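# Sort bottles into the tray and move it to the stand

## Task

A tray of bottles waits on the conveyor at the first red stop, and further bottles stand on the bench. Exactly one bottle is faulty, either missing its cap or capped in a colour unlike the others. It goes in no tray and has to finish on the bench. Every other bottle goes into the tray. At the end the tray must sit entirely on the stand next to the conveyor with all the good bottles standing upright in it. The conveyor works on its own. The first red stop releases its tray once the tray is as heavy as a full one and the second red stop is empty. At the second red stop a tray stays put until someone lifts it off. A tray will not leave or arrive at a stop while any part of an arm is over the conveyor's near rail at that stop. Belt travel is toward +y of the scene frame. The first red stop sits between arm2 and arm1, and the second between arm4 and arm3.

## Robot and tools

Robots: four Kinova Gen3 arms, named arm1 to arm4, each ending in a right-handed five-finger hand. Base positions in the scene frame (m): arm1 (0.030, 0.339, 0.940); arm2 (-0.041, -0.287, 1.022); arm3 (-0.067, 1.891, 0.961); arm4 (0.021, 1.252, 0.988). Each foot faces roughly along scene +x, and the bases are nearly unrotated. The hand reaches about 1.06 m from joint 1's axis. The belt moves toward +y. Stop 1 lies between arm2 and arm1, and stop 2 between arm4 and arm3.

Frame: one scene frame in metres, origin on the floor, +z up. The hand point sits 0.045 m in front of the palm. Its +z runs along the straight fingers, +y points out of the palm, and +x runs across the palm away from the thumb. Printed hand positions can be off, more so at long reach.

Tool move: an object with optional keys arm1, arm2, arm3, arm4 and cameras. Each arm's part can hold the following.
- joints: a dict of absolute targets by name. joint1_rad to joint7_rad are in radians. Ranges: joints 1, 3, 5 and 7 are ±6.283; joint2 ±2.249; joint4 ±2.579; joint6 ±2.099. Joint1 positive turns clockwise seen from above, and 0 points the arm along its foot's +x. Joint2 at 0 is upright, and positive leans the arm forward. Hand keys run from -1 to 1: hand_little, hand_ring, hand_middle, hand_index and hand_thumb_bend go from +1 straight/open to -1 curled. hand_thumb_turn goes from +1 beside the palm to -1 opposite the fingers. hand_force_limit is a setting, not a motion: -1 is about 0 N and +1 is 10 N (15 N for the thumb motors). hand_speed is also a setting, from -0.96 to 1; full speed is reached at +0.48 and above. At the start the force limit is 0 and hand_speed is -0.8.
- target: seven numbers [x, y, z, qw, qx, qy, qz], an absolute pose of the hand point in the scene frame, in m and a unit quaternion. The hand travels straight toward it from its current hand_target. When target is used, joints may contain only the hand keys.
- speed: the peak hand speed in m/s, 0.002 to 0.5, default 0.25. Rotation is capped at twice that value in rad/s.
- min_time_s: 0.1 to 8 s, the shortest duration for that arm's joint motions.
All parts start together. Joint-target motions cap at 1.39 rad/s for joints 1 to 4 and 1.22 rad/s for joints 5 to 7, and can sweep wide. Hand paths within one call end together, after at most 10 s, and a call lasts at most 15 s. Paths ignore obstacles and other arms, can lag or overshoot, and can exceed the speed setting near a stretched-out arm. cameras takes names from arm1_cam_wrist to arm4_cam_wrist, cam_side1, cam_stand, cam_stand_across, cam_stand_end, cam_stand_low, cam_station1, cam_stock or "all". An empty list returns no images. An unknown name voids the call. A move with no action returns the full state and all images.

wait: seconds (0 to 10) lets the scene run. It returns the state and takes optional cameras.
zoom_image: camera plus region [x0, y0, x1, y1] in pixels from the top-left, at most 504 by 504. It only works on a camera in the latest images.
show_instructions: no arguments. It shows the reference pages.
finished_scene: optional scene=1. It ends the scene for good, so the goal must hold without the robots.

Results: "move" lists the arms commanded. "as last shown" marks arms without commands, whose status reads "not commanded". "pictures" gives the image order. "hand" is the measured pose. hand_target is the pose the held joint targets give. joint_positions includes the two hand settings. Joint velocities are in rad/s, and "within noise" means the arm is still. Status words:
- done: within 1 cm and 2°; for joints, within about 0.01.
- off_target: resting short of the target.
- time_out: the joint gave up and holds where it stopped.
- not_followed, "joint command not followed" or "pose unreachable": a safety check withheld the motion. A hand target is then dropped, but joint targets may still be retried.
hand_stopped_by lists six words for little, ring, middle, index, thumb_bend and thumb_turn: moving, target, force, stalled or fault. The *_load_n values are fingertip forces in N, positive when the finger is pushed open. A lost grip shows as the load falling to about 0. Joint torques are in N m, and Flange force is a rough estimate of the external force. A torque fault, MOTOR HOT, OVER-TEMPERATURE FAULT or limit_stop_at_motor_heat means that arm stopped. Resend the affected targets afterward. If a call is refused or a stop interrupts it, the later calls in that reply do not run.

Gripping: a finger motor moves only when its target changes by 0.002 or more. It stops at the target, or when closing, once its load reaches hand_force_limit, and then locks. For a gentle grip, close with hand_speed at -0.94 or lower. To squeeze harder, raise the limit and send a target closed further than the current reading. To release, send a target more open than the reading. With the thumb turned in front (thumb_turn -1), the hand wraps objects about 0.035 to 0.065 m thick. Thumb tip against index pad holds light items. The straight fingers extend 0.06 to 0.07 m past the point, 0.06 m behind it along -y. A wrist bracket on the little-finger side can catch on things.

Avoid:
- Do not let arms press or collide, and never close a hand on another arm's fingers. The safety check can miss these cases.
- Do not push hard into fixed objects. An arm keeps pushing until it is commanded away.
- Do not drop bottles, even by a few mm, and do not release them while moving.
- Do not knock anything out of the work area or let it fall.
- Do not overload fingers or swing loads fast.
- Do not hold stretched or loaded poses for long, because motors overheat.
- Keep arms off the near rail of a stop when a tray needs to leave or arrive.
The scene keeps running between calls, with each robot holding its last command.

Each tool is called after "Request:" as a command line: name --argument value for each argument, lists and objects as JSON in quotes; but a table of rows of numbers goes row by row, as --pt "numbers of a row", without its own name.

Reference images:

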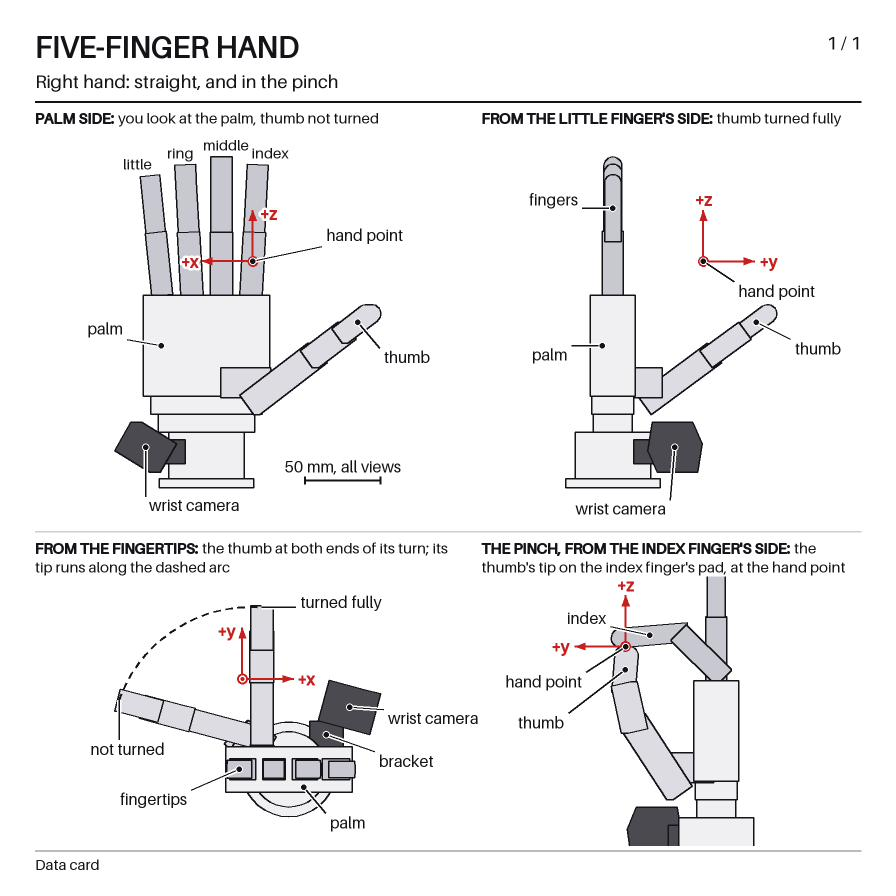

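## Session

Request:
move

Scene clock: 0.00 s.
Joint torques (N m): no reading
Motor temperatures (°C): arm1=[36 35 28 34 44 37 49] | arm2=[34 38 32 28 36 42 40] | arm3=[35 33 36 34 34 37 43] | arm4=[31 33 31 34 47 35 45]
Flange force (N): no reading
Joint velocities: within noise
arm1.joint_positions: joint1_rad=-0.363 joint2_rad=-0.397 joint3_rad=-0.069 joint4_rad=+1.433 joint5_rad=+0.000 joint6_rad=+2.008 joint7_rad=-2.044 hand_little=+1.000 hand_ring=+1.000 hand_middle=+1.000 hand_index=+1.000 hand_thumb_turn=+1.000 hand_thumb_bend=+1.000 hand_force_limit=+0.000 hand_speed=-0.800
arm1.joint_status: not commanded
arm1.hand_stopped_by: target,target,target,target,target,target
arm1.little_load_n: 0.0
arm1.ring_load_n: 0.0
arm1.middle_load_n: 0.0
arm1.index_load_n: 0.0
arm1.thumb_bend_load_n: 0.0
arm1.thumb_turn_load_n: 0.0
arm1.hand: x=+0.1959 y=+0.4461 z=+1.4560 quat_wxyz=(-0.047, -0.006, -0.999, -0.007) (m; scene frame)
arm1.hand_target: x=+0.1959 y=+0.4461 z=+1.4560 quat_wxyz=(-0.047, -0.006, -0.999, -0.007) (m; scene frame)
arm1.hand_status: not commanded
arm2.joint_positions: joint1_rad=-0.438 joint2_rad=-0.348 joint3_rad=-0.072 joint4_rad=+1.581 joint5_rad=-0.037 joint6_rad=+2.044 joint7_rad=-1.970 hand_little=+1.000 hand_ring=+1.000 hand_middle=+1.000 hand_index=+1.000 hand_thumb_turn=+1.000 hand_thumb_bend=+1.000 hand_force_limit=+0.000 hand_speed=-0.800
arm2.joint_status: not commanded
arm2.hand_stopped_by: target,target,target,target,target,target
arm2.little_load_n: 0.0
arm2.ring_load_n: 0.0
arm2.middle_load_n: 0.0
arm2.index_load_n: 0.0
arm2.thumb_bend_load_n: 0.0
arm2.thumb_turn_load_n: 0.0
arm2.hand: x=+0.0838 y=-0.1908 z=+1.4825 quat_wxyz=(+0.058, +0.023, -0.998, +0.021) (m; scene frame)
arm2.hand_target: x=+0.0838 y=-0.1908 z=+1.4825 quat_wxyz=(+0.058, +0.023, -0.998, +0.021) (m; scene frame)
arm2.hand_status: not commanded
arm3.joint_positions: joint1_rad=+0.362 joint2_rad=-0.324 joint3_rad=-0.101 joint4_rad=+1.473 joint5_rad=-0.008 joint6_rad=+2.069 joint7_rad=-1.880 hand_little=+1.000 hand_ring=+1.000 hand_middle=+1.000 hand_index=+1.000 hand_thumb_turn=+1.000 hand_thumb_bend=+1.000 hand_force_limit=+0.000 hand_speed=-0.800
arm3.joint_status: not commanded
arm3.hand_stopped_by: target,target,target,target,target,target
arm3.little_load_n: 0.0
arm3.ring_load_n: 0.0
arm3.middle_load_n: 0.0
arm3.index_load_n: 0.0
arm3.thumb_bend_load_n: 0.0
arm3.thumb_turn_load_n: 0.0
arm3.hand: x=+0.1108 y=+1.8705 z=+1.4476 quat_wxyz=(+0.039, -0.300, -0.953, +0.013) (m; scene frame)
arm3.hand_target: x=+0.1108 y=+1.8705 z=+1.4476 quat_wxyz=(+0.039, -0.300, -0.953, +0.013) (m; scene frame)
arm3.hand_status: not commanded
arm4.joint_positions: joint1_rad=+0.421 joint2_rad=-0.440 joint3_rad=-0.080 joint4_rad=+1.467 joint5_rad=+0.009 joint6_rad=+2.000 joint7_rad=-1.939 hand_little=+1.000 hand_ring=+1.000 hand_middle=+1.000 hand_index=+1.000 hand_thumb_turn=+1.000 hand_thumb_bend=+1.000 hand_force_limit=+0.000 hand_speed=-0.800
arm4.joint_status: not commanded
arm4.hand_stopped_by: target,target,target,target,target,target
arm4.little_load_n: 0.0
arm4.ring_load_n: 0.0
arm4.middle_load_n: 0.0
arm4.index_load_n: 0.0
arm4.thumb_bend_load_n: 0.0
arm4.thumb_turn_load_n: 0.0
arm4.hand: x=+0.2044 y=+1.2330 z=+1.4982 quat_wxyz=(-0.051, -0.285, -0.957, +0.011) (m; scene frame)
arm4.hand_target: x=+0.2044 y=+1.2330 z=+1.4982 quat_wxyz=(-0.051, -0.285, -0.957, +0.011) (m; scene frame)
arm4.hand_status: not commanded
pictures: arm1_cam_wrist, arm2_cam_wrist, arm3_cam_wrist, arm4_cam_wrist, cam_side1, cam_stand, cam_stand_across, cam_stand_end, cam_stand_low, cam_station1, cam_stock
Images, in order (width x height): arm1_cam_wrist 672x504, arm2_cam_wrist 672x504, arm3_cam_wrist 672x504, arm4_cam_wrist 672x504, cam_side1 672x504, cam_stand 672x504, cam_stand_across 672x504, cam_stand_end 672x504, cam_stand_low 672x504, cam_station1 672x504, cam_stock 672x504.

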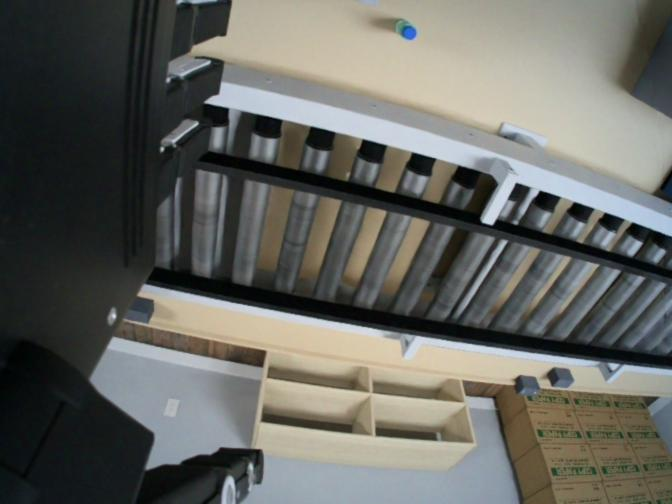

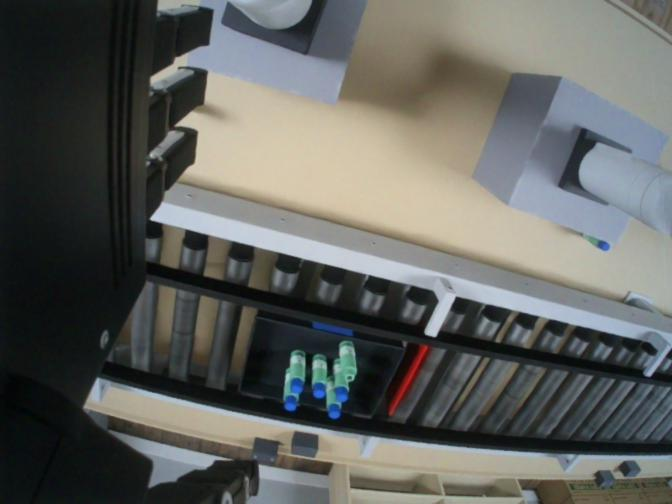

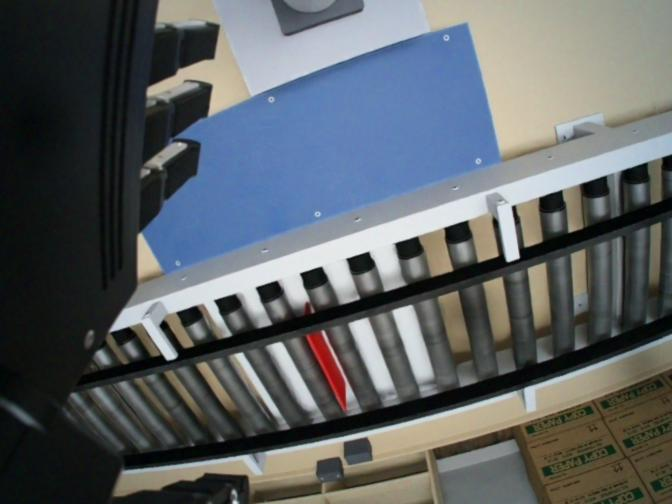

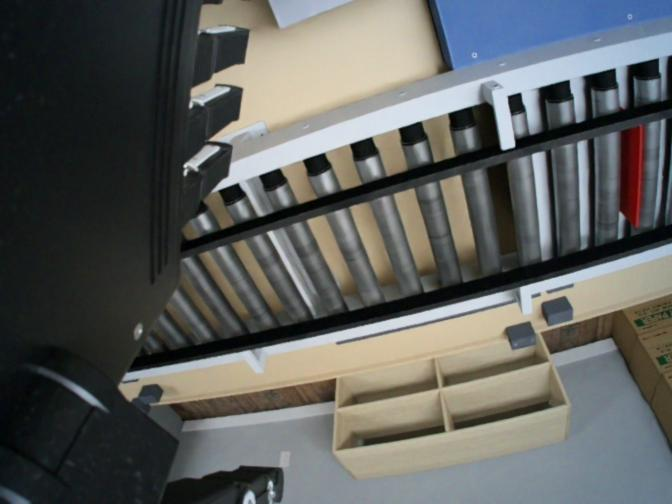

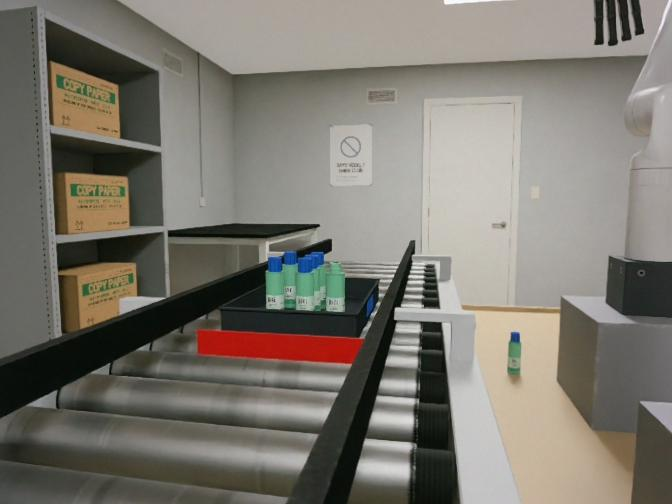

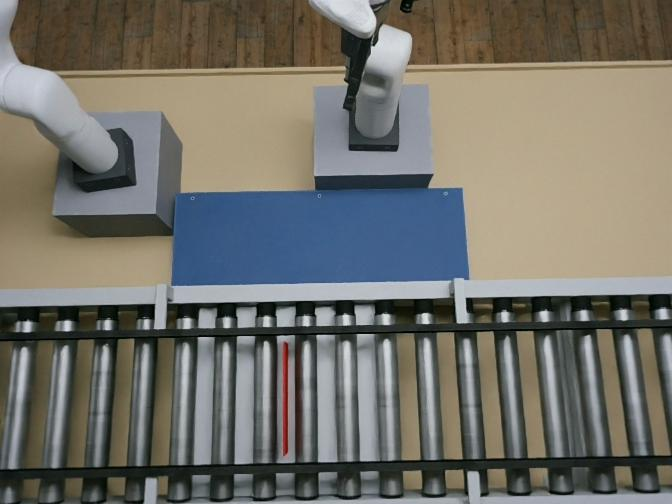

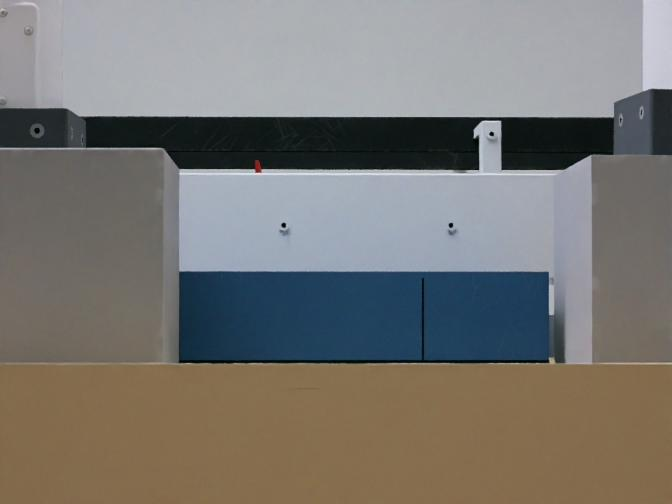

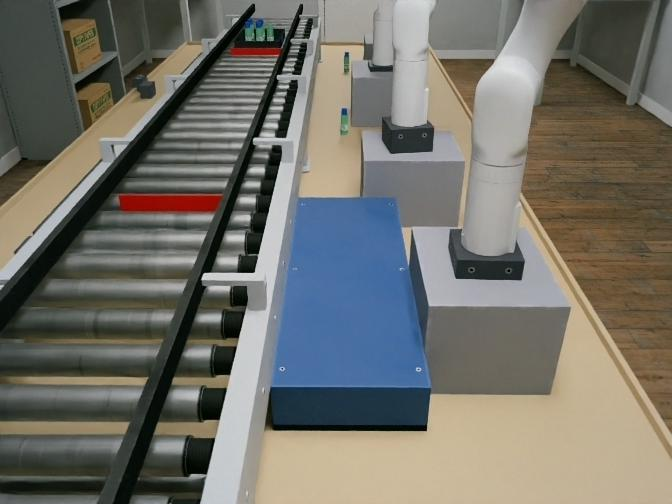

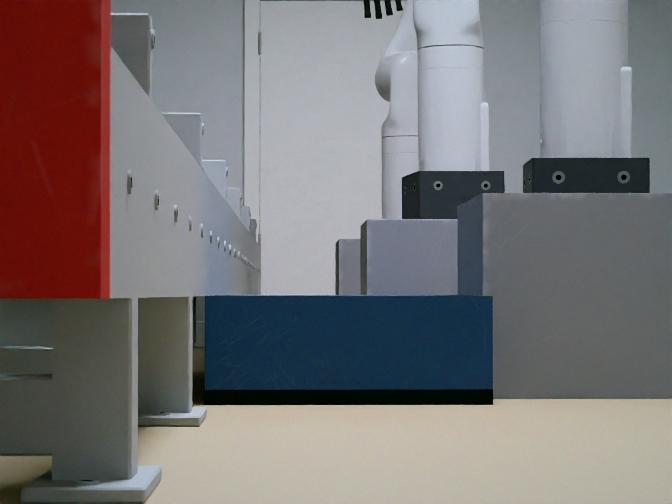

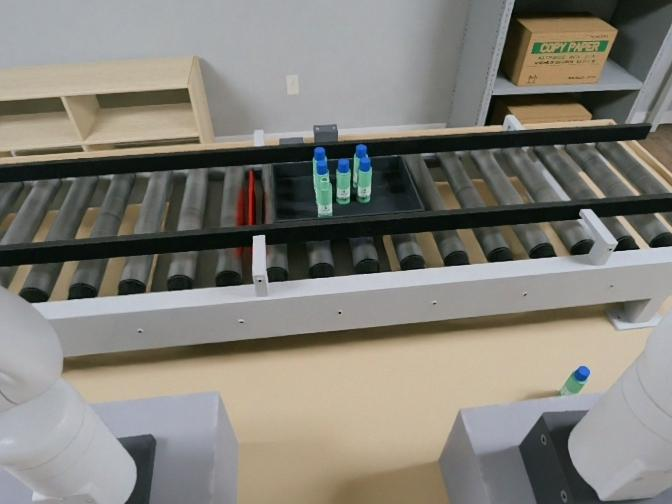

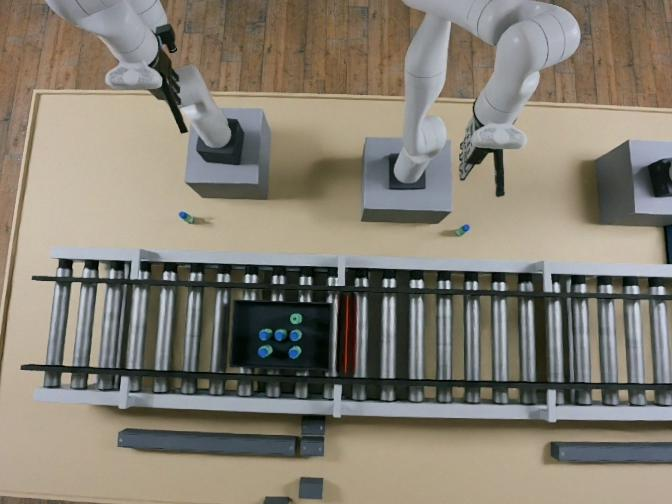

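Request:
zoom_image --camera "cam_stock" --region '[200, 280, 380, 400]'

Request:
zoom_image --camera "cam_station1" --region '[220, 120, 460, 290]'

Request:
zoom_image --camera "cam_side1" --region '[180, 220, 420, 380]'

Request:
zoom_image --camera "cam_stand_end" --region '[220, 0, 400, 140]'

Scaled by 2.800 from the camera's image (finer frame: 960x720).

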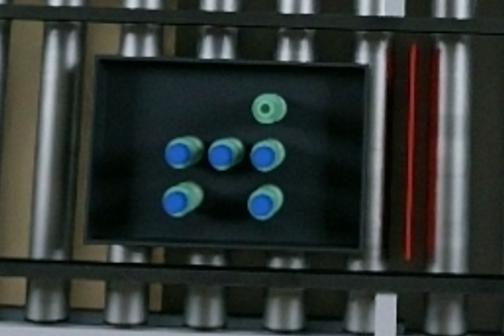

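Scaled by 2.100 from the camera's image (finer frame: 960x720).

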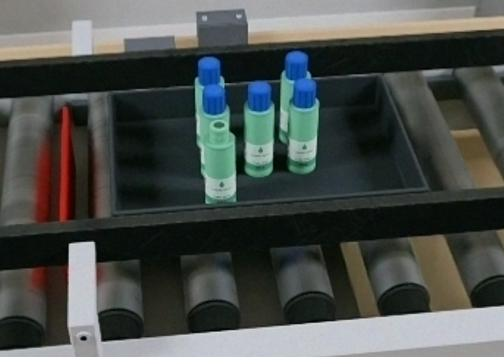

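Scaled by 2.100 from the camera's image (finer frame: 960x720).

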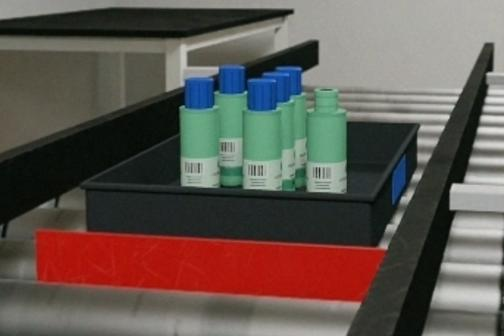

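Scaled by 2.800 from the camera's image (finer frame: 960x720).

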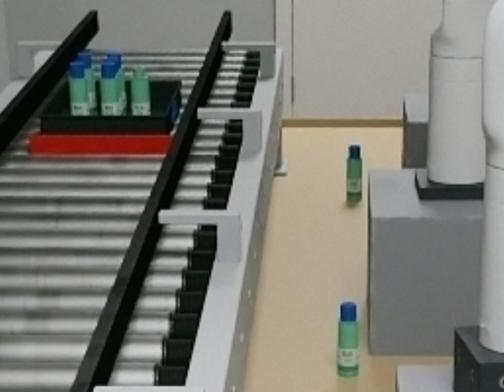

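Request:
move --arm1 '{"joints": {"joint1_rad": 0.566, "joint2_rad": 0.769, "joint3_rad": 0.0, "joint4_rad": 0.802, "joint5_rad": 0.0, "joint6_rad": 1.571, "joint7_rad": -4.179, "hand_speed": 0.2, "hand_thumb_turn": -1}, "min_time_s": 3}' --arm2 '{"joints": {"joint1_rad": 0.046, "joint2_rad": 0.183, "joint3_rad": 0.0, "joint4_rad": 2.276, "joint5_rad": 0.0, "joint6_rad": 0.683, "joint7_rad": -4.59, "hand_speed": 0.2, "hand_thumb_turn": -1}, "min_time_s": 3}' --cameras '["arm1_cam_wrist", "arm2_cam_wrist", "cam_stock", "cam_station1"]'

Scene clock: 266.17 s.
Joint torques (N m): arm1=[0.11 -20.41 -0.2 -9.55 0.67 0.35 0.39] | arm2=[0.59 -9.21 -0.89 -5.99 -0.11 -0.37 0.02] | arm3=[-0.54 -0.67 -0.04 -8.03 0.07 0.09 0.27] | arm4=[0.29 -0.16 -0.75 -6.24 -0.08 0.19 0.13]
Motor temperatures (°C): arm1=[34 33 28 33 44 37 49] | arm2=[34 36 31 27 35 42 39] | arm3=[35 31 34 33 34 37 42] | arm4=[30 32 31 32 47 35 43]
Flange force (N): arm1=[-11.0 -7.8 5.6] | arm2=[-0.2 -1.1 1.8] | arm3=[2.0 0.0 4.1] | arm4=[-3.6 -1.4 -2.7]
move: arm1 done; arm2 done
Joint velocities: within noise
arm1.joint_positions: joint1_rad=+0.566 joint2_rad=+0.769 joint3_rad=+0.000 joint4_rad=+0.802 joint5_rad=+0.000 joint6_rad=+1.571 joint7_rad=-4.179 hand_little=+1.000 hand_ring=+1.000 hand_middle=+1.000 hand_index=+1.000 hand_thumb_turn=-1.000 hand_thumb_bend=+1.000 hand_force_limit=+0.000 hand_speed=+0.200
arm1.joint_status: all done
arm1.hand_stopped_by: target,target,target,target,target,target
arm1.little_load_n: 0.0
arm1.ring_load_n: 0.0
arm1.middle_load_n: 0.0
arm1.index_load_n: 0.0
arm1.thumb_bend_load_n: 0.0
arm1.thumb_turn_load_n: 0.0
arm1.hand: x=+0.5099 y=-0.0497 z=+1.2051 quat_wxyz=(-0.002, -1.000, +0.000, +0.003)
arm1.hand_target: x=+0.5099 y=-0.0497 z=+1.2051 quat_wxyz=(-0.002, -1.000, +0.000, +0.003)
arm1.hand_status: not commanded
arm2.joint_positions: joint1_rad=+0.046 joint2_rad=+0.183 joint3_rad=+0.000 joint4_rad=+2.276 joint5_rad=+0.000 joint6_rad=+0.683 joint7_rad=-4.590 hand_little=+1.000 hand_ring=+1.000 hand_middle=+1.000 hand_index=+1.000 hand_thumb_turn=-1.000 hand_thumb_bend=+1.000 hand_force_limit=+0.000 hand_speed=+0.200
arm2.joint_status: all done
arm2.hand_stopped_by: target,target,target,target,target,target
arm2.little_load_n: 0.0
arm2.ring_load_n: 0.0
arm2.middle_load_n: 0.0
arm2.index_load_n: 0.0
arm2.thumb_bend_load_n: 0.0
arm2.thumb_turn_load_n: 0.0
arm2.hand: x=+0.1961 y=-0.4053 z=+1.1564 quat_wxyz=(+0.002, -1.000, -0.001, -0.006)
arm2.hand_target: x=+0.1961 y=-0.4053 z=+1.1564 quat_wxyz=(+0.002, -1.000, -0.001, -0.006)
arm2.hand_status: not commanded
arm3, arm4: as last shown
arm3.thumb_bend_load_n: -0.5
pictures: arm1_cam_wrist, arm2_cam_wrist, cam_station1, cam_stock
Images, in order (width x height): arm1_cam_wrist 672x504, arm2_cam_wrist 672x504, cam_station1 672x504, cam_stock 672x504.

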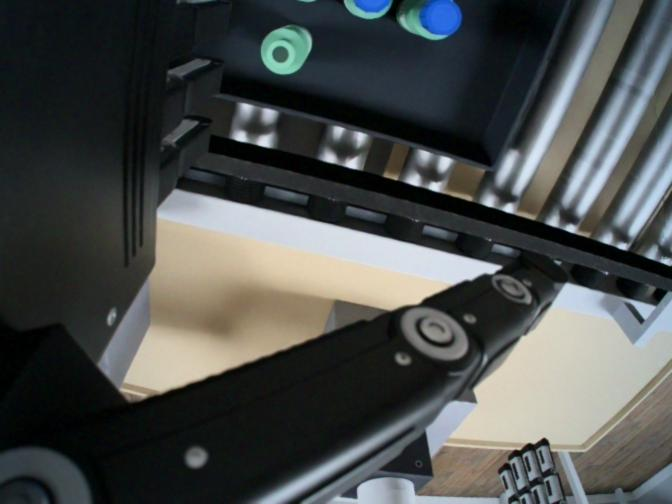

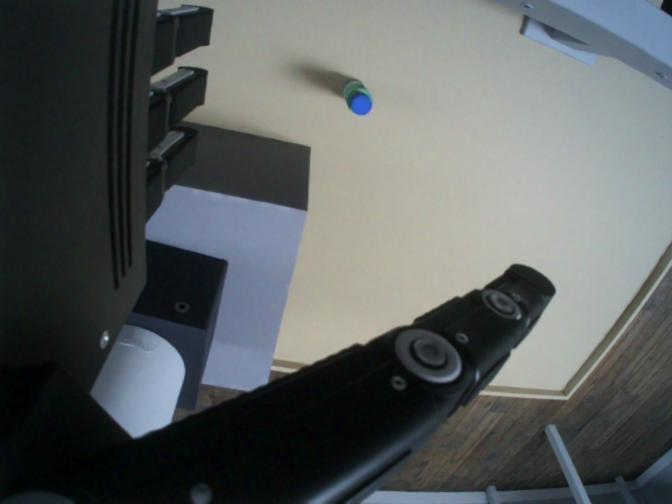

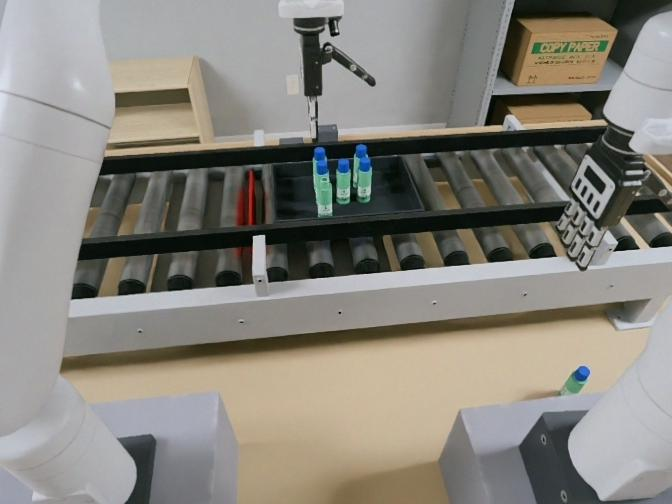

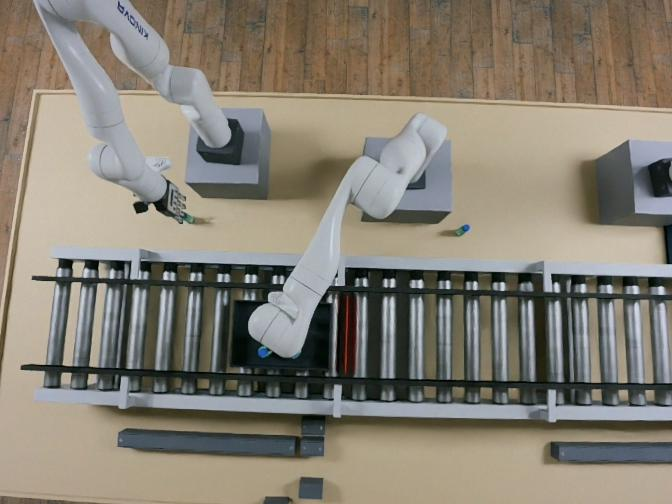

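Request:
move --arm1 '{"target": [0.51, -0.0497, 1.12, 0, 1, 0, 0], "speed": 0.15}' --arm2 '{"target": [0.21, -0.44, 1.04, 0, 1, 0, 0], "speed": 0.15}' --cameras '["arm1_cam_wrist", "arm2_cam_wrist", "cam_station1", "cam_side1"]'

Scene clock: 361.17 s.
Joint torques (N m): arm1=[0.19 -20.55 -0.16 -9.29 0.66 0.33 0.45] | arm2=[0.54 -12.81 -0.68 -2.88 -0.11 -0.36 0.02] | arm3=[-0.57 -0.67 0 -8.14 0.1 0.05 0.29] | arm4=[0.2 -0.09 -0.8 -6.32 -0.07 0.21 0.13]
Motor temperatures (°C): arm1=[34 34 28 33 44 37 49] | arm2=[34 36 30 27 35 42 39] | arm3=[35 31 34 32 33 37 42] | arm4=[30 32 31 31 47 35 43]
Flange force (N): arm1=[-9.1 -6.8 2.8] | arm2=[-0.4 -2.8 2.0] | arm3=[2.3 0.2 4.5] | arm4=[-3.4 -1.6 -2.2]
move: arm1 done; arm2 done
Joint velocities: within noise
arm1.joint_positions: joint1_rad=+0.573 joint2_rad=+0.799 joint3_rad=-0.010 joint4_rad=+1.015 joint5_rad=+0.000 joint6_rad=+1.326 joint7_rad=-4.179 hand_little=+1.000 hand_ring=+1.000 hand_middle=+1.000 hand_index=+1.000 hand_thumb_turn=-1.000 hand_thumb_bend=+1.000 hand_force_limit=+0.000 hand_speed=+0.200
arm1.joint_status: not commanded
arm1.hand_stopped_by: target,target,target,target,target,target
arm1.little_load_n: 0.0
arm1.ring_load_n: 0.0
arm1.middle_load_n: 0.0
arm1.index_load_n: 0.5
arm1.thumb_bend_load_n: 0.0
arm1.thumb_turn_load_n: 0.0
arm1.hand: x=+0.5100 y=-0.0497 z=+1.1200 quat_wxyz=(+0.000, -1.000, +0.000, +0.000)
arm1.hand_target: x=+0.5100 y=-0.0497 z=+1.1200 quat_wxyz=(+0.000, -1.000, +0.000, +0.000)
arm1.hand_status: done (0.000 m and 0.0 deg from the pose sent, 0.085 m and 0.4 deg at the start)
arm2.joint_positions: joint1_rad=+0.146 joint2_rad=+0.556 joint3_rad=+0.009 joint4_rad=+2.337 joint5_rad=+0.011 joint6_rad=+0.259 joint7_rad=-4.495 hand_little=+1.000 hand_ring=+1.000 hand_middle=+1.000 hand_index=+1.000 hand_thumb_turn=-1.000 hand_thumb_bend=+1.000 hand_force_limit=+0.000 hand_speed=+0.200
arm2.joint_status: not commanded
arm2.hand_stopped_by: target,target,target,target,target,target
arm2.little_load_n: 0.0
arm2.ring_load_n: 0.0
arm2.middle_load_n: 0.0
arm2.index_load_n: 0.0
arm2.thumb_bend_load_n: 0.0
arm2.thumb_turn_load_n: 0.0
arm2.hand: x=+0.2100 y=-0.4400 z=+1.0400 quat_wxyz=(+0.000, -1.000, +0.000, +0.000)
arm2.hand_target: x=+0.2100 y=-0.4400 z=+1.0400 quat_wxyz=(+0.000, -1.000, +0.000, +0.000)
arm2.hand_status: done (0.000 m and 0.0 deg from the pose sent, 0.122 m and 0.7 deg at the start)
arm3, arm4: as last shown
arm3.little_load_n: 0.5
arm3.thumb_bend_load_n: 0.0
pictures: arm1_cam_wrist, arm2_cam_wrist, cam_side1, cam_station1
Images, in order (width x height): arm1_cam_wrist 672x504, arm2_cam_wrist 672x504, cam_side1 672x504, cam_station1 672x504.

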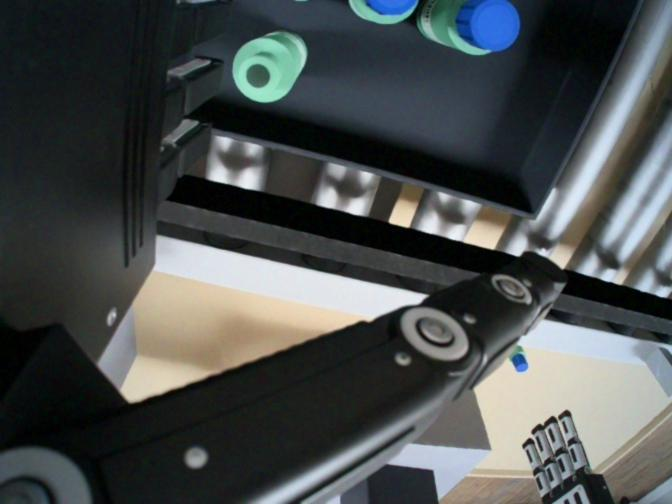

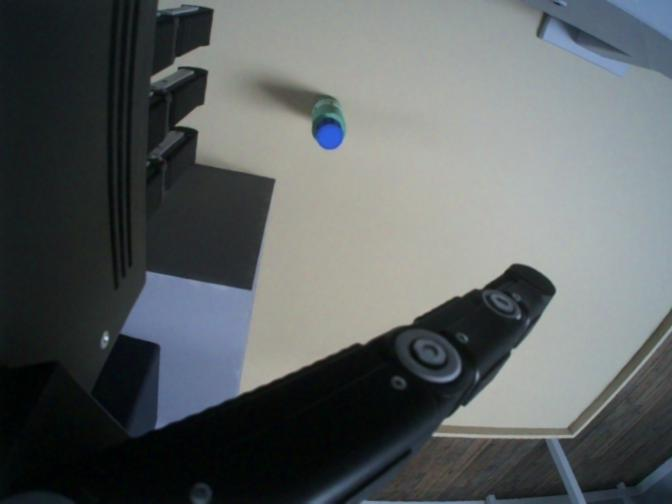

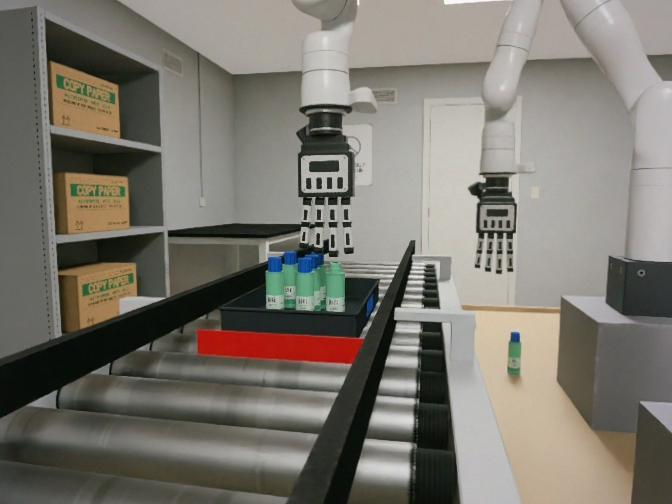

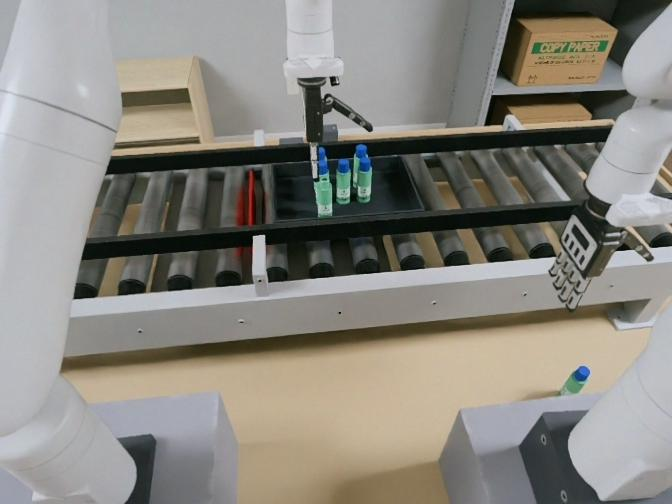

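Request:
move --arm2 '{"joints": {"hand_index": 0.0, "hand_thumb_bend": 0.0}}' --cameras '["arm2_cam_wrist"]'

Request:
zoom_image --camera "arm2_cam_wrist" --region '[150, 50, 486, 302]'

Scene clock: 467.47 s.
Joint torques (N m): arm1=[0.23 -20.66 -0.27 -9.21 0.68 0.36 0.36] | arm2=[0.51 -12.8 -0.61 -2.92 -0.14 -0.37 0.02] | arm3=[-0.54 -0.67 -0.06 -8.13 0.08 0.02 0.28] | arm4=[0.22 -0.12 -0.8 -6.3 -0.05 0.18 0.16]
Motor temperatures (°C): arm1=[34 36 28 32 44 37 49] | arm2=[34 35 30 27 35 42 39] | arm3=[35 31 34 32 33 37 42] | arm4=[30 31 30 31 46 35 43]
Flange force (N): arm1=[-8.5 -6.3 2.8] | arm2=[-0.6 -2.7 2.0] | arm3=[2.2 -0.1 4.3] | arm4=[-3.5 -1.5 -2.4]
move: arm2 done
Joint velocities: within noise
arm1, arm3, arm4: as last shown
arm1.index_load_n: 0.0
arm2.joint_positions: joint1_rad=+0.146 joint2_rad=+0.556 joint3_rad=+0.009 joint4_rad=+2.337 joint5_rad=+0.011 joint6_rad=+0.259 joint7_rad=-4.495 hand_little=+1.000 hand_ring=+1.000 hand_middle=+1.000 hand_index=+0.000 hand_thumb_turn=-1.000 hand_thumb_bend=+0.000 hand_force_limit=+0.000 hand_speed=+0.200
arm2.joint_status: all done
arm2.hand_stopped_by: target,target,target,target,target,target
arm2.little_load_n: 0.0
arm2.ring_load_n: 0.0
arm2.middle_load_n: 0.0
arm2.index_load_n: 0.0
arm2.thumb_bend_load_n: 0.0
arm2.thumb_turn_load_n: 0.0
arm2.hand: x=+0.2100 y=-0.4400 z=+1.0400 quat_wxyz=(+0.000, -1.000, +0.000, +0.000)
arm2.hand_target: x=+0.2100 y=-0.4400 z=+1.0400 quat_wxyz=(+0.000, -1.000, +0.000, +0.000)
arm2.hand_status: not commanded
arm3.little_load_n: 0.0
Images, in order (width x height): arm2_cam_wrist 672x504.

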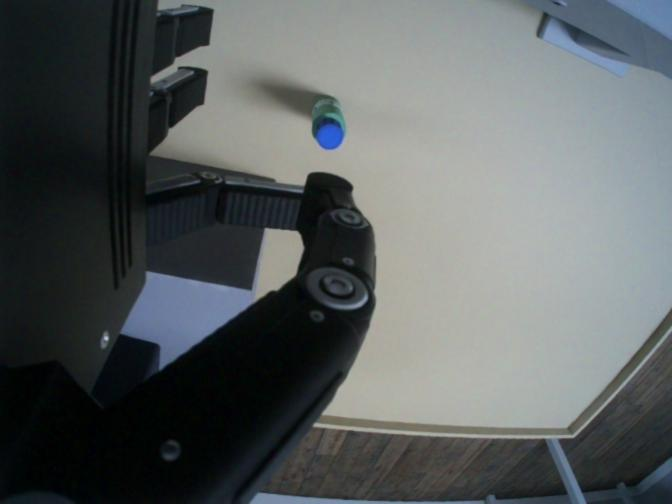

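Scaled by 1.500 from the camera's image (finer frame: 960x720).

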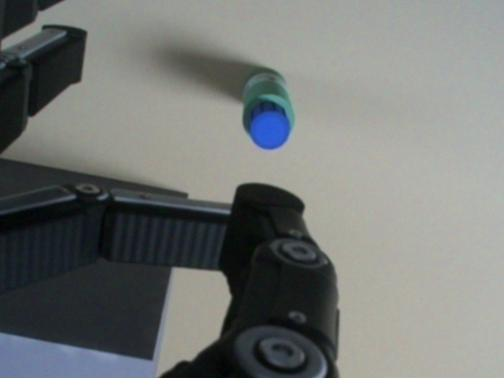

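Request:
move --arm2 '{"target": [0.26, -0.44, 1.04, 0, 1, 0, 0], "speed": 0.15, "joints": {"hand_index": 1.0, "hand_thumb_bend": 1.0}}' --cameras '["arm2_cam_wrist"]'

Request:
move --arm2 '{"target": [0.26, -0.44, 0.96, 0, 1, 0, 0], "speed": 0.15}' --cameras '["arm2_cam_wrist", "cam_station1", "cam_side1"]'

Scene clock: 497.73 s.
Joint torques (N m): arm1=[0.17 -20.66 -0.22 -9.26 0.71 0.36 0.43] | arm2=[0.53 -14.39 -0.67 -3.75 -0.11 -0.35 0.02] | arm3=[-0.62 -0.68 -0.15 -8.18 0.08 0.03 0.28] | arm4=[0.3 -0.15 -0.66 -6.22 -0.09 0.22 0.09]
Motor temperatures (°C): arm1=[34 36 28 32 44 37 49] | arm2=[34 35 30 27 35 42 39] | arm3=[35 31 34 32 33 37 42] | arm4=[30 31 30 31 46 35 43]
Flange force (N): arm1=[-8.8 -6.5 2.9] | arm2=[-0.6 -2.5 1.8] | arm3=[2.1 -0.3 4.6] | arm4=[-3.6 -1.2 -2.7]
move: arm2 done
Joint velocities: within noise
arm1, arm3, arm4: as last shown
arm2.joint_positions: joint1_rad=+0.111 joint2_rad=+0.602 joint3_rad=+0.012 joint4_rad=+2.185 joint5_rad=+0.001 joint6_rad=+0.366 joint7_rad=-4.518 hand_little=+1.000 hand_ring=+1.000 hand_middle=+1.000 hand_index=+1.000 hand_thumb_turn=-1.000 hand_thumb_bend=+1.000 hand_force_limit=+0.000 hand_speed=+0.200
arm2.joint_status: all done
arm2.hand_stopped_by: target,target,target,target,target,target
arm2.little_load_n: 0.0
arm2.ring_load_n: 0.0
arm2.middle_load_n: 0.0
arm2.index_load_n: 0.0
arm2.thumb_bend_load_n: 0.0
arm2.thumb_turn_load_n: 0.0
arm2.hand: x=+0.2600 y=-0.4400 z=+1.0400 quat_wxyz=(+0.000, -1.000, +0.000, +0.000)
arm2.hand_target: x=+0.2600 y=-0.4400 z=+1.0400 quat_wxyz=(+0.000, -1.000, +0.000, +0.000)
arm2.hand_status: done (0.000 m and 0.0 deg from the pose sent, 0.050 m and 0.0 deg at the start)
arm4.middle_load_n: -0.5
Images, in order (width x height): arm2_cam_wrist 672x504.

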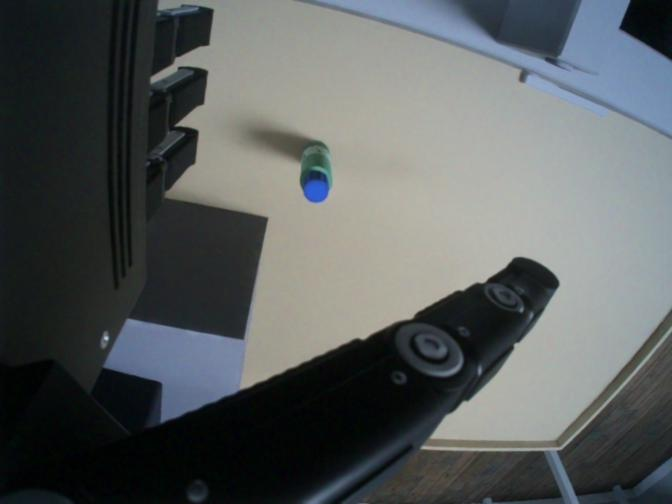

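Scene clock: 498.80 s.
Joint torques (N m): arm1=[0.11 -20.59 -0.3 -9.31 0.67 0.36 0.4] | arm2=[-0.11 66.44 -0.86 -52.82 -0.43 -35.05 -1.06] | arm3=[-0.54 -0.69 -0.01 -8.02 0.11 0.04 0.36] | arm4=[0.34 -0.15 -0.83 -6.23 -0.13 0.18 0.12]
Motor temperatures (°C): arm1=[34 36 28 32 44 37 49] | arm2=[34 35 30 27 35 42 39] | arm3=[35 31 34 32 33 37 42] | arm4=[30 31 30 31 46 35 43]
Flange force (N): arm1=[-9.2 -6.7 3.0] | arm2=[-108.5 -25.3 -336.8] | arm3=[2.2 0.5 3.9] | arm4=[-3.8 -1.8 -2.7]
move: arm2 off_target
TORQUE WARNING: arm2's joint2_rad reached its warning level (56.7 N m).
TORQUE WARNING: arm2's joint2_rad strayed more than 3 degrees from its planned motion. A warning alone does not stop the arm.
Joint velocities: arm1=[within noise] | arm2=[0.001 -0.001 -0.002 0 0.011 0 -0.011] | arm3=[within noise] | arm4=[within noise]
arm1, arm3, arm4: as last shown
arm2.joint_positions: joint1_rad=+0.116 joint2_rad=+0.760 joint3_rad=+0.008 joint4_rad=+2.199 joint5_rad=+0.008 joint6_rad=+0.173 joint7_rad=-4.525 hand_little=+1.000 hand_ring=+1.000 hand_middle=+1.000 hand_index=+1.000 hand_thumb_turn=-1.000 hand_thumb_bend=+1.000 hand_force_limit=+0.000 hand_speed=+0.200
arm2.joint_status: not commanded
arm2.hand_stopped_by: target,target,target,target,target,target
arm2.little_load_n: 1.5
arm2.ring_load_n: 0.0
arm2.middle_load_n: 0.0
arm2.index_load_n: 0.0
arm2.thumb_bend_load_n: 0.0
arm2.thumb_turn_load_n: 0.0
arm2.hand: x=+0.2662 y=-0.4412 z=+0.9834 quat_wxyz=(-0.002, -1.000, +0.000, -0.010)
arm2.hand_target: x=+0.2591 y=-0.4396 z=+0.9617 quat_wxyz=(+0.000, -1.000, +0.000, +0.000)
arm2.hand_status: off_target (0.024 m and 1.1 deg from the pose sent, 0.080 m and 0.0 deg at the start)
arm4.middle_load_n: 0.0
arm4.thumb_bend_load_n: -0.5
pictures: arm2_cam_wrist, cam_side1, cam_station1
Images, in order (width x height): arm2_cam_wrist 672x504, cam_side1 672x504, cam_station1 672x504.

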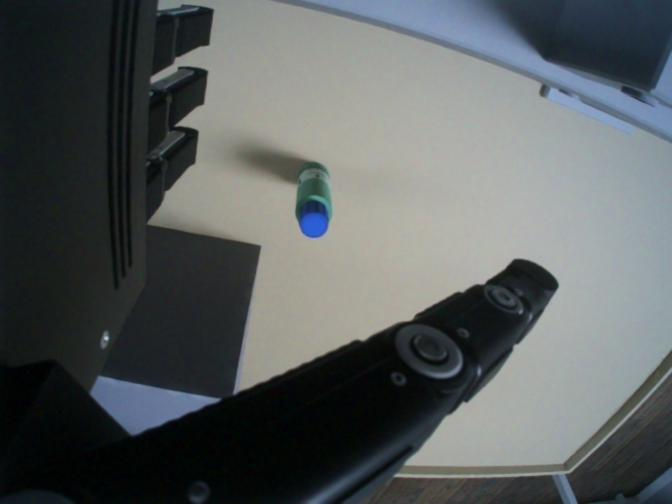

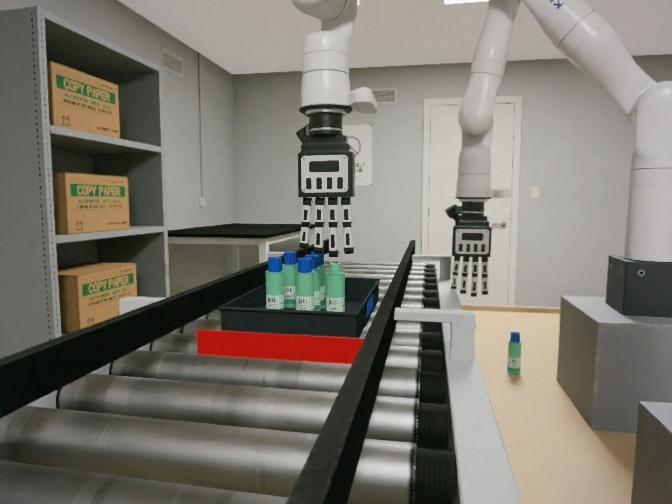

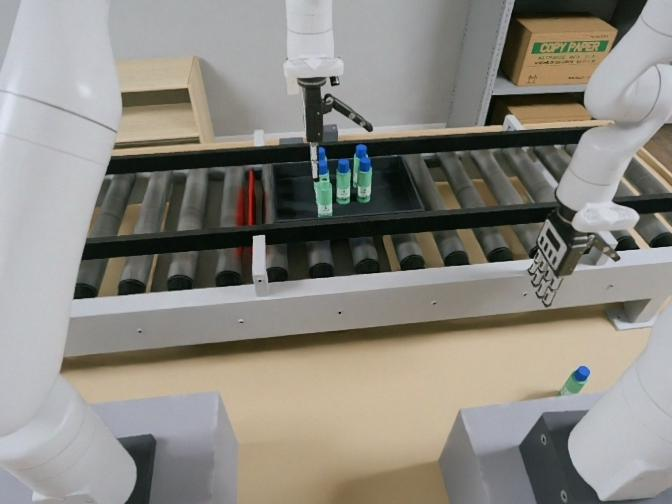

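Request:
move --arm2 '{"target": [0.25, -0.44, 1.04, 0, 1, 0, 0], "speed": 0.1}' --cameras '["cam_station1", "cam_stock", "cam_stand_end"]'

Request:
zoom_image --camera "cam_station1" --region '[440, 80, 672, 400]'

Request:
zoom_image --camera "cam_stock" --region '[60, 80, 300, 320]'

Scene clock: 507.50 s.
Joint torques (N m): arm1=[0.16 -20.69 -0.3 -9.26 0.8 0.35 0.37] | arm2=[0.54 -14.12 -0.61 -3.57 -0.1 -0.35 0.02] | arm3=[-0.59 -0.7 -0.07 -8.09 0.04 0.05 0.29] | arm4=[0.3 -0.19 -0.79 -6.23 -0.11 0.16 0.06]
Motor temperatures (°C): arm1=[34 36 28 32 44 37 49] | arm2=[34 37 30 28 35 43 39] | arm3=[35 31 34 32 33 37 42] | arm4=[30 31 30 31 46 35 43]
Flange force (N): arm1=[-8.7 -6.4 2.9] | arm2=[-0.5 -2.5 2.0] | arm3=[2.1 -0.1 4.2] | arm4=[-3.8 -1.8 -2.8]
move: arm2 done
TORQUE WARNING: arm2's joint2_rad reached its warning level (56.7 N m).
TORQUE WARNING: arm2's joint2_rad strayed more than 3 degrees from its planned motion. A warning alone does not stop the arm.
Joint velocities: within noise
arm1, arm3, arm4: as last shown
arm2.joint_positions: joint1_rad=+0.120 joint2_rad=+0.592 joint3_rad=+0.007 joint4_rad=+2.216 joint5_rad=+0.008 joint6_rad=+0.345 joint7_rad=-4.520 hand_little=+1.000 hand_ring=+1.000 hand_middle=+1.000 hand_index=+1.000 hand_thumb_turn=-1.000 hand_thumb_bend=+1.000 hand_force_limit=+0.000 hand_speed=+0.200
arm2.joint_status: not commanded
arm2.hand_stopped_by: target,target,target,target,target,target
arm2.little_load_n: 0.0
arm2.ring_load_n: 0.0
arm2.middle_load_n: 0.0
arm2.index_load_n: 0.0
arm2.thumb_bend_load_n: 0.0
arm2.thumb_turn_load_n: 0.0
arm2.hand: x=+0.2500 y=-0.4400 z=+1.0400 quat_wxyz=(+0.000, -1.000, +0.000, +0.000)
arm2.hand_target: x=+0.2500 y=-0.4400 z=+1.0400 quat_wxyz=(+0.000, -1.000, +0.000, +0.000)
arm2.hand_status: done (0.000 m and 0.0 deg from the pose sent, 0.059 m and 1.1 deg at the start)
arm4.thumb_bend_load_n: 0.0
pictures: cam_stand_end, cam_station1, cam_stock
Images, in order (width x height): cam_stand_end 672x504, cam_station1 672x504, cam_stock 672x504.

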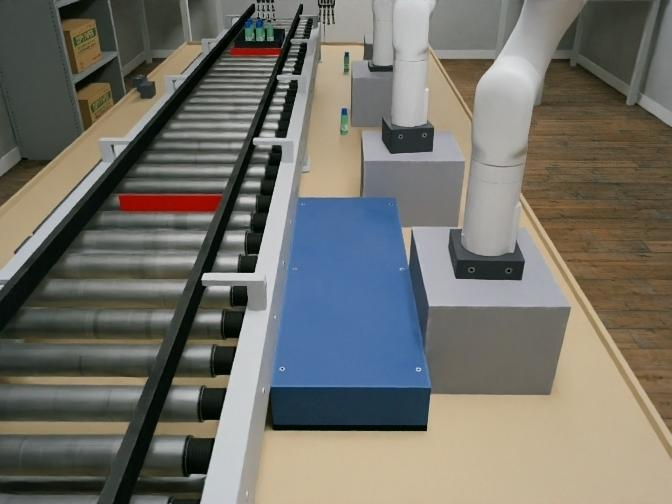

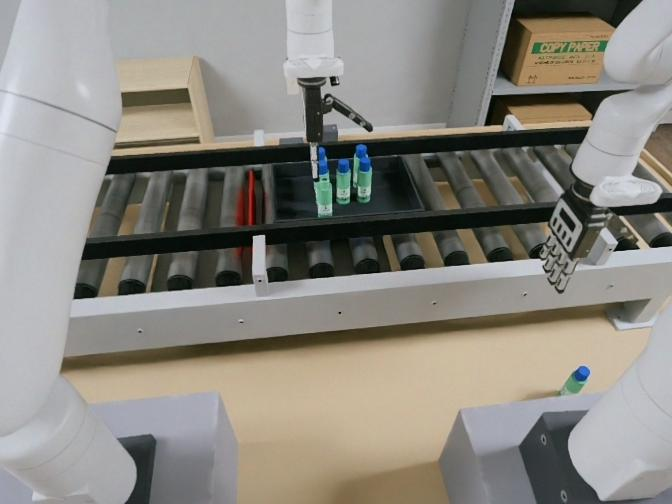

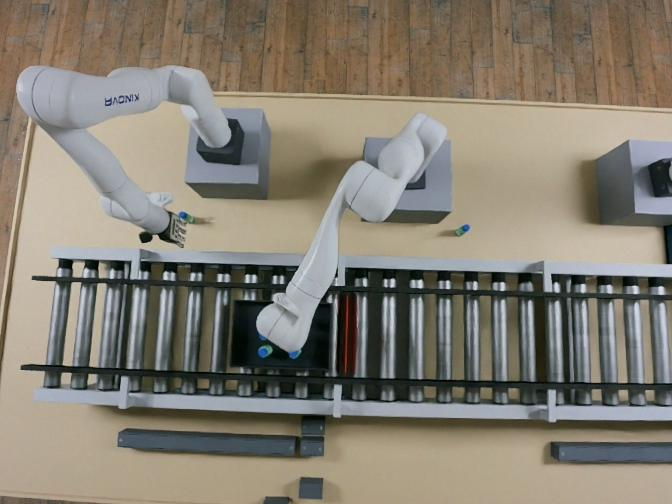

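Scaled by 1.575 from the camera's image (finer frame: 960x720).

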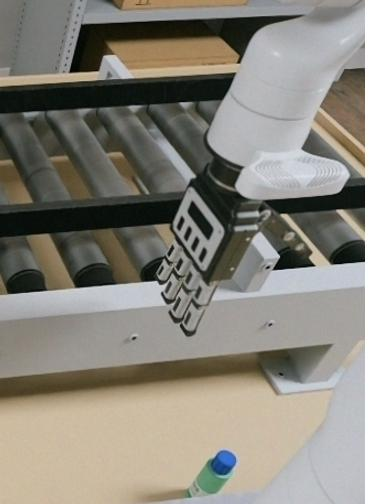

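Scaled by 2.100 from the camera's image (finer frame: 960x720).

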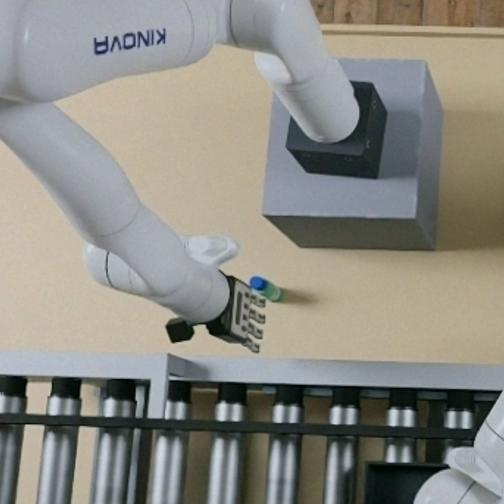

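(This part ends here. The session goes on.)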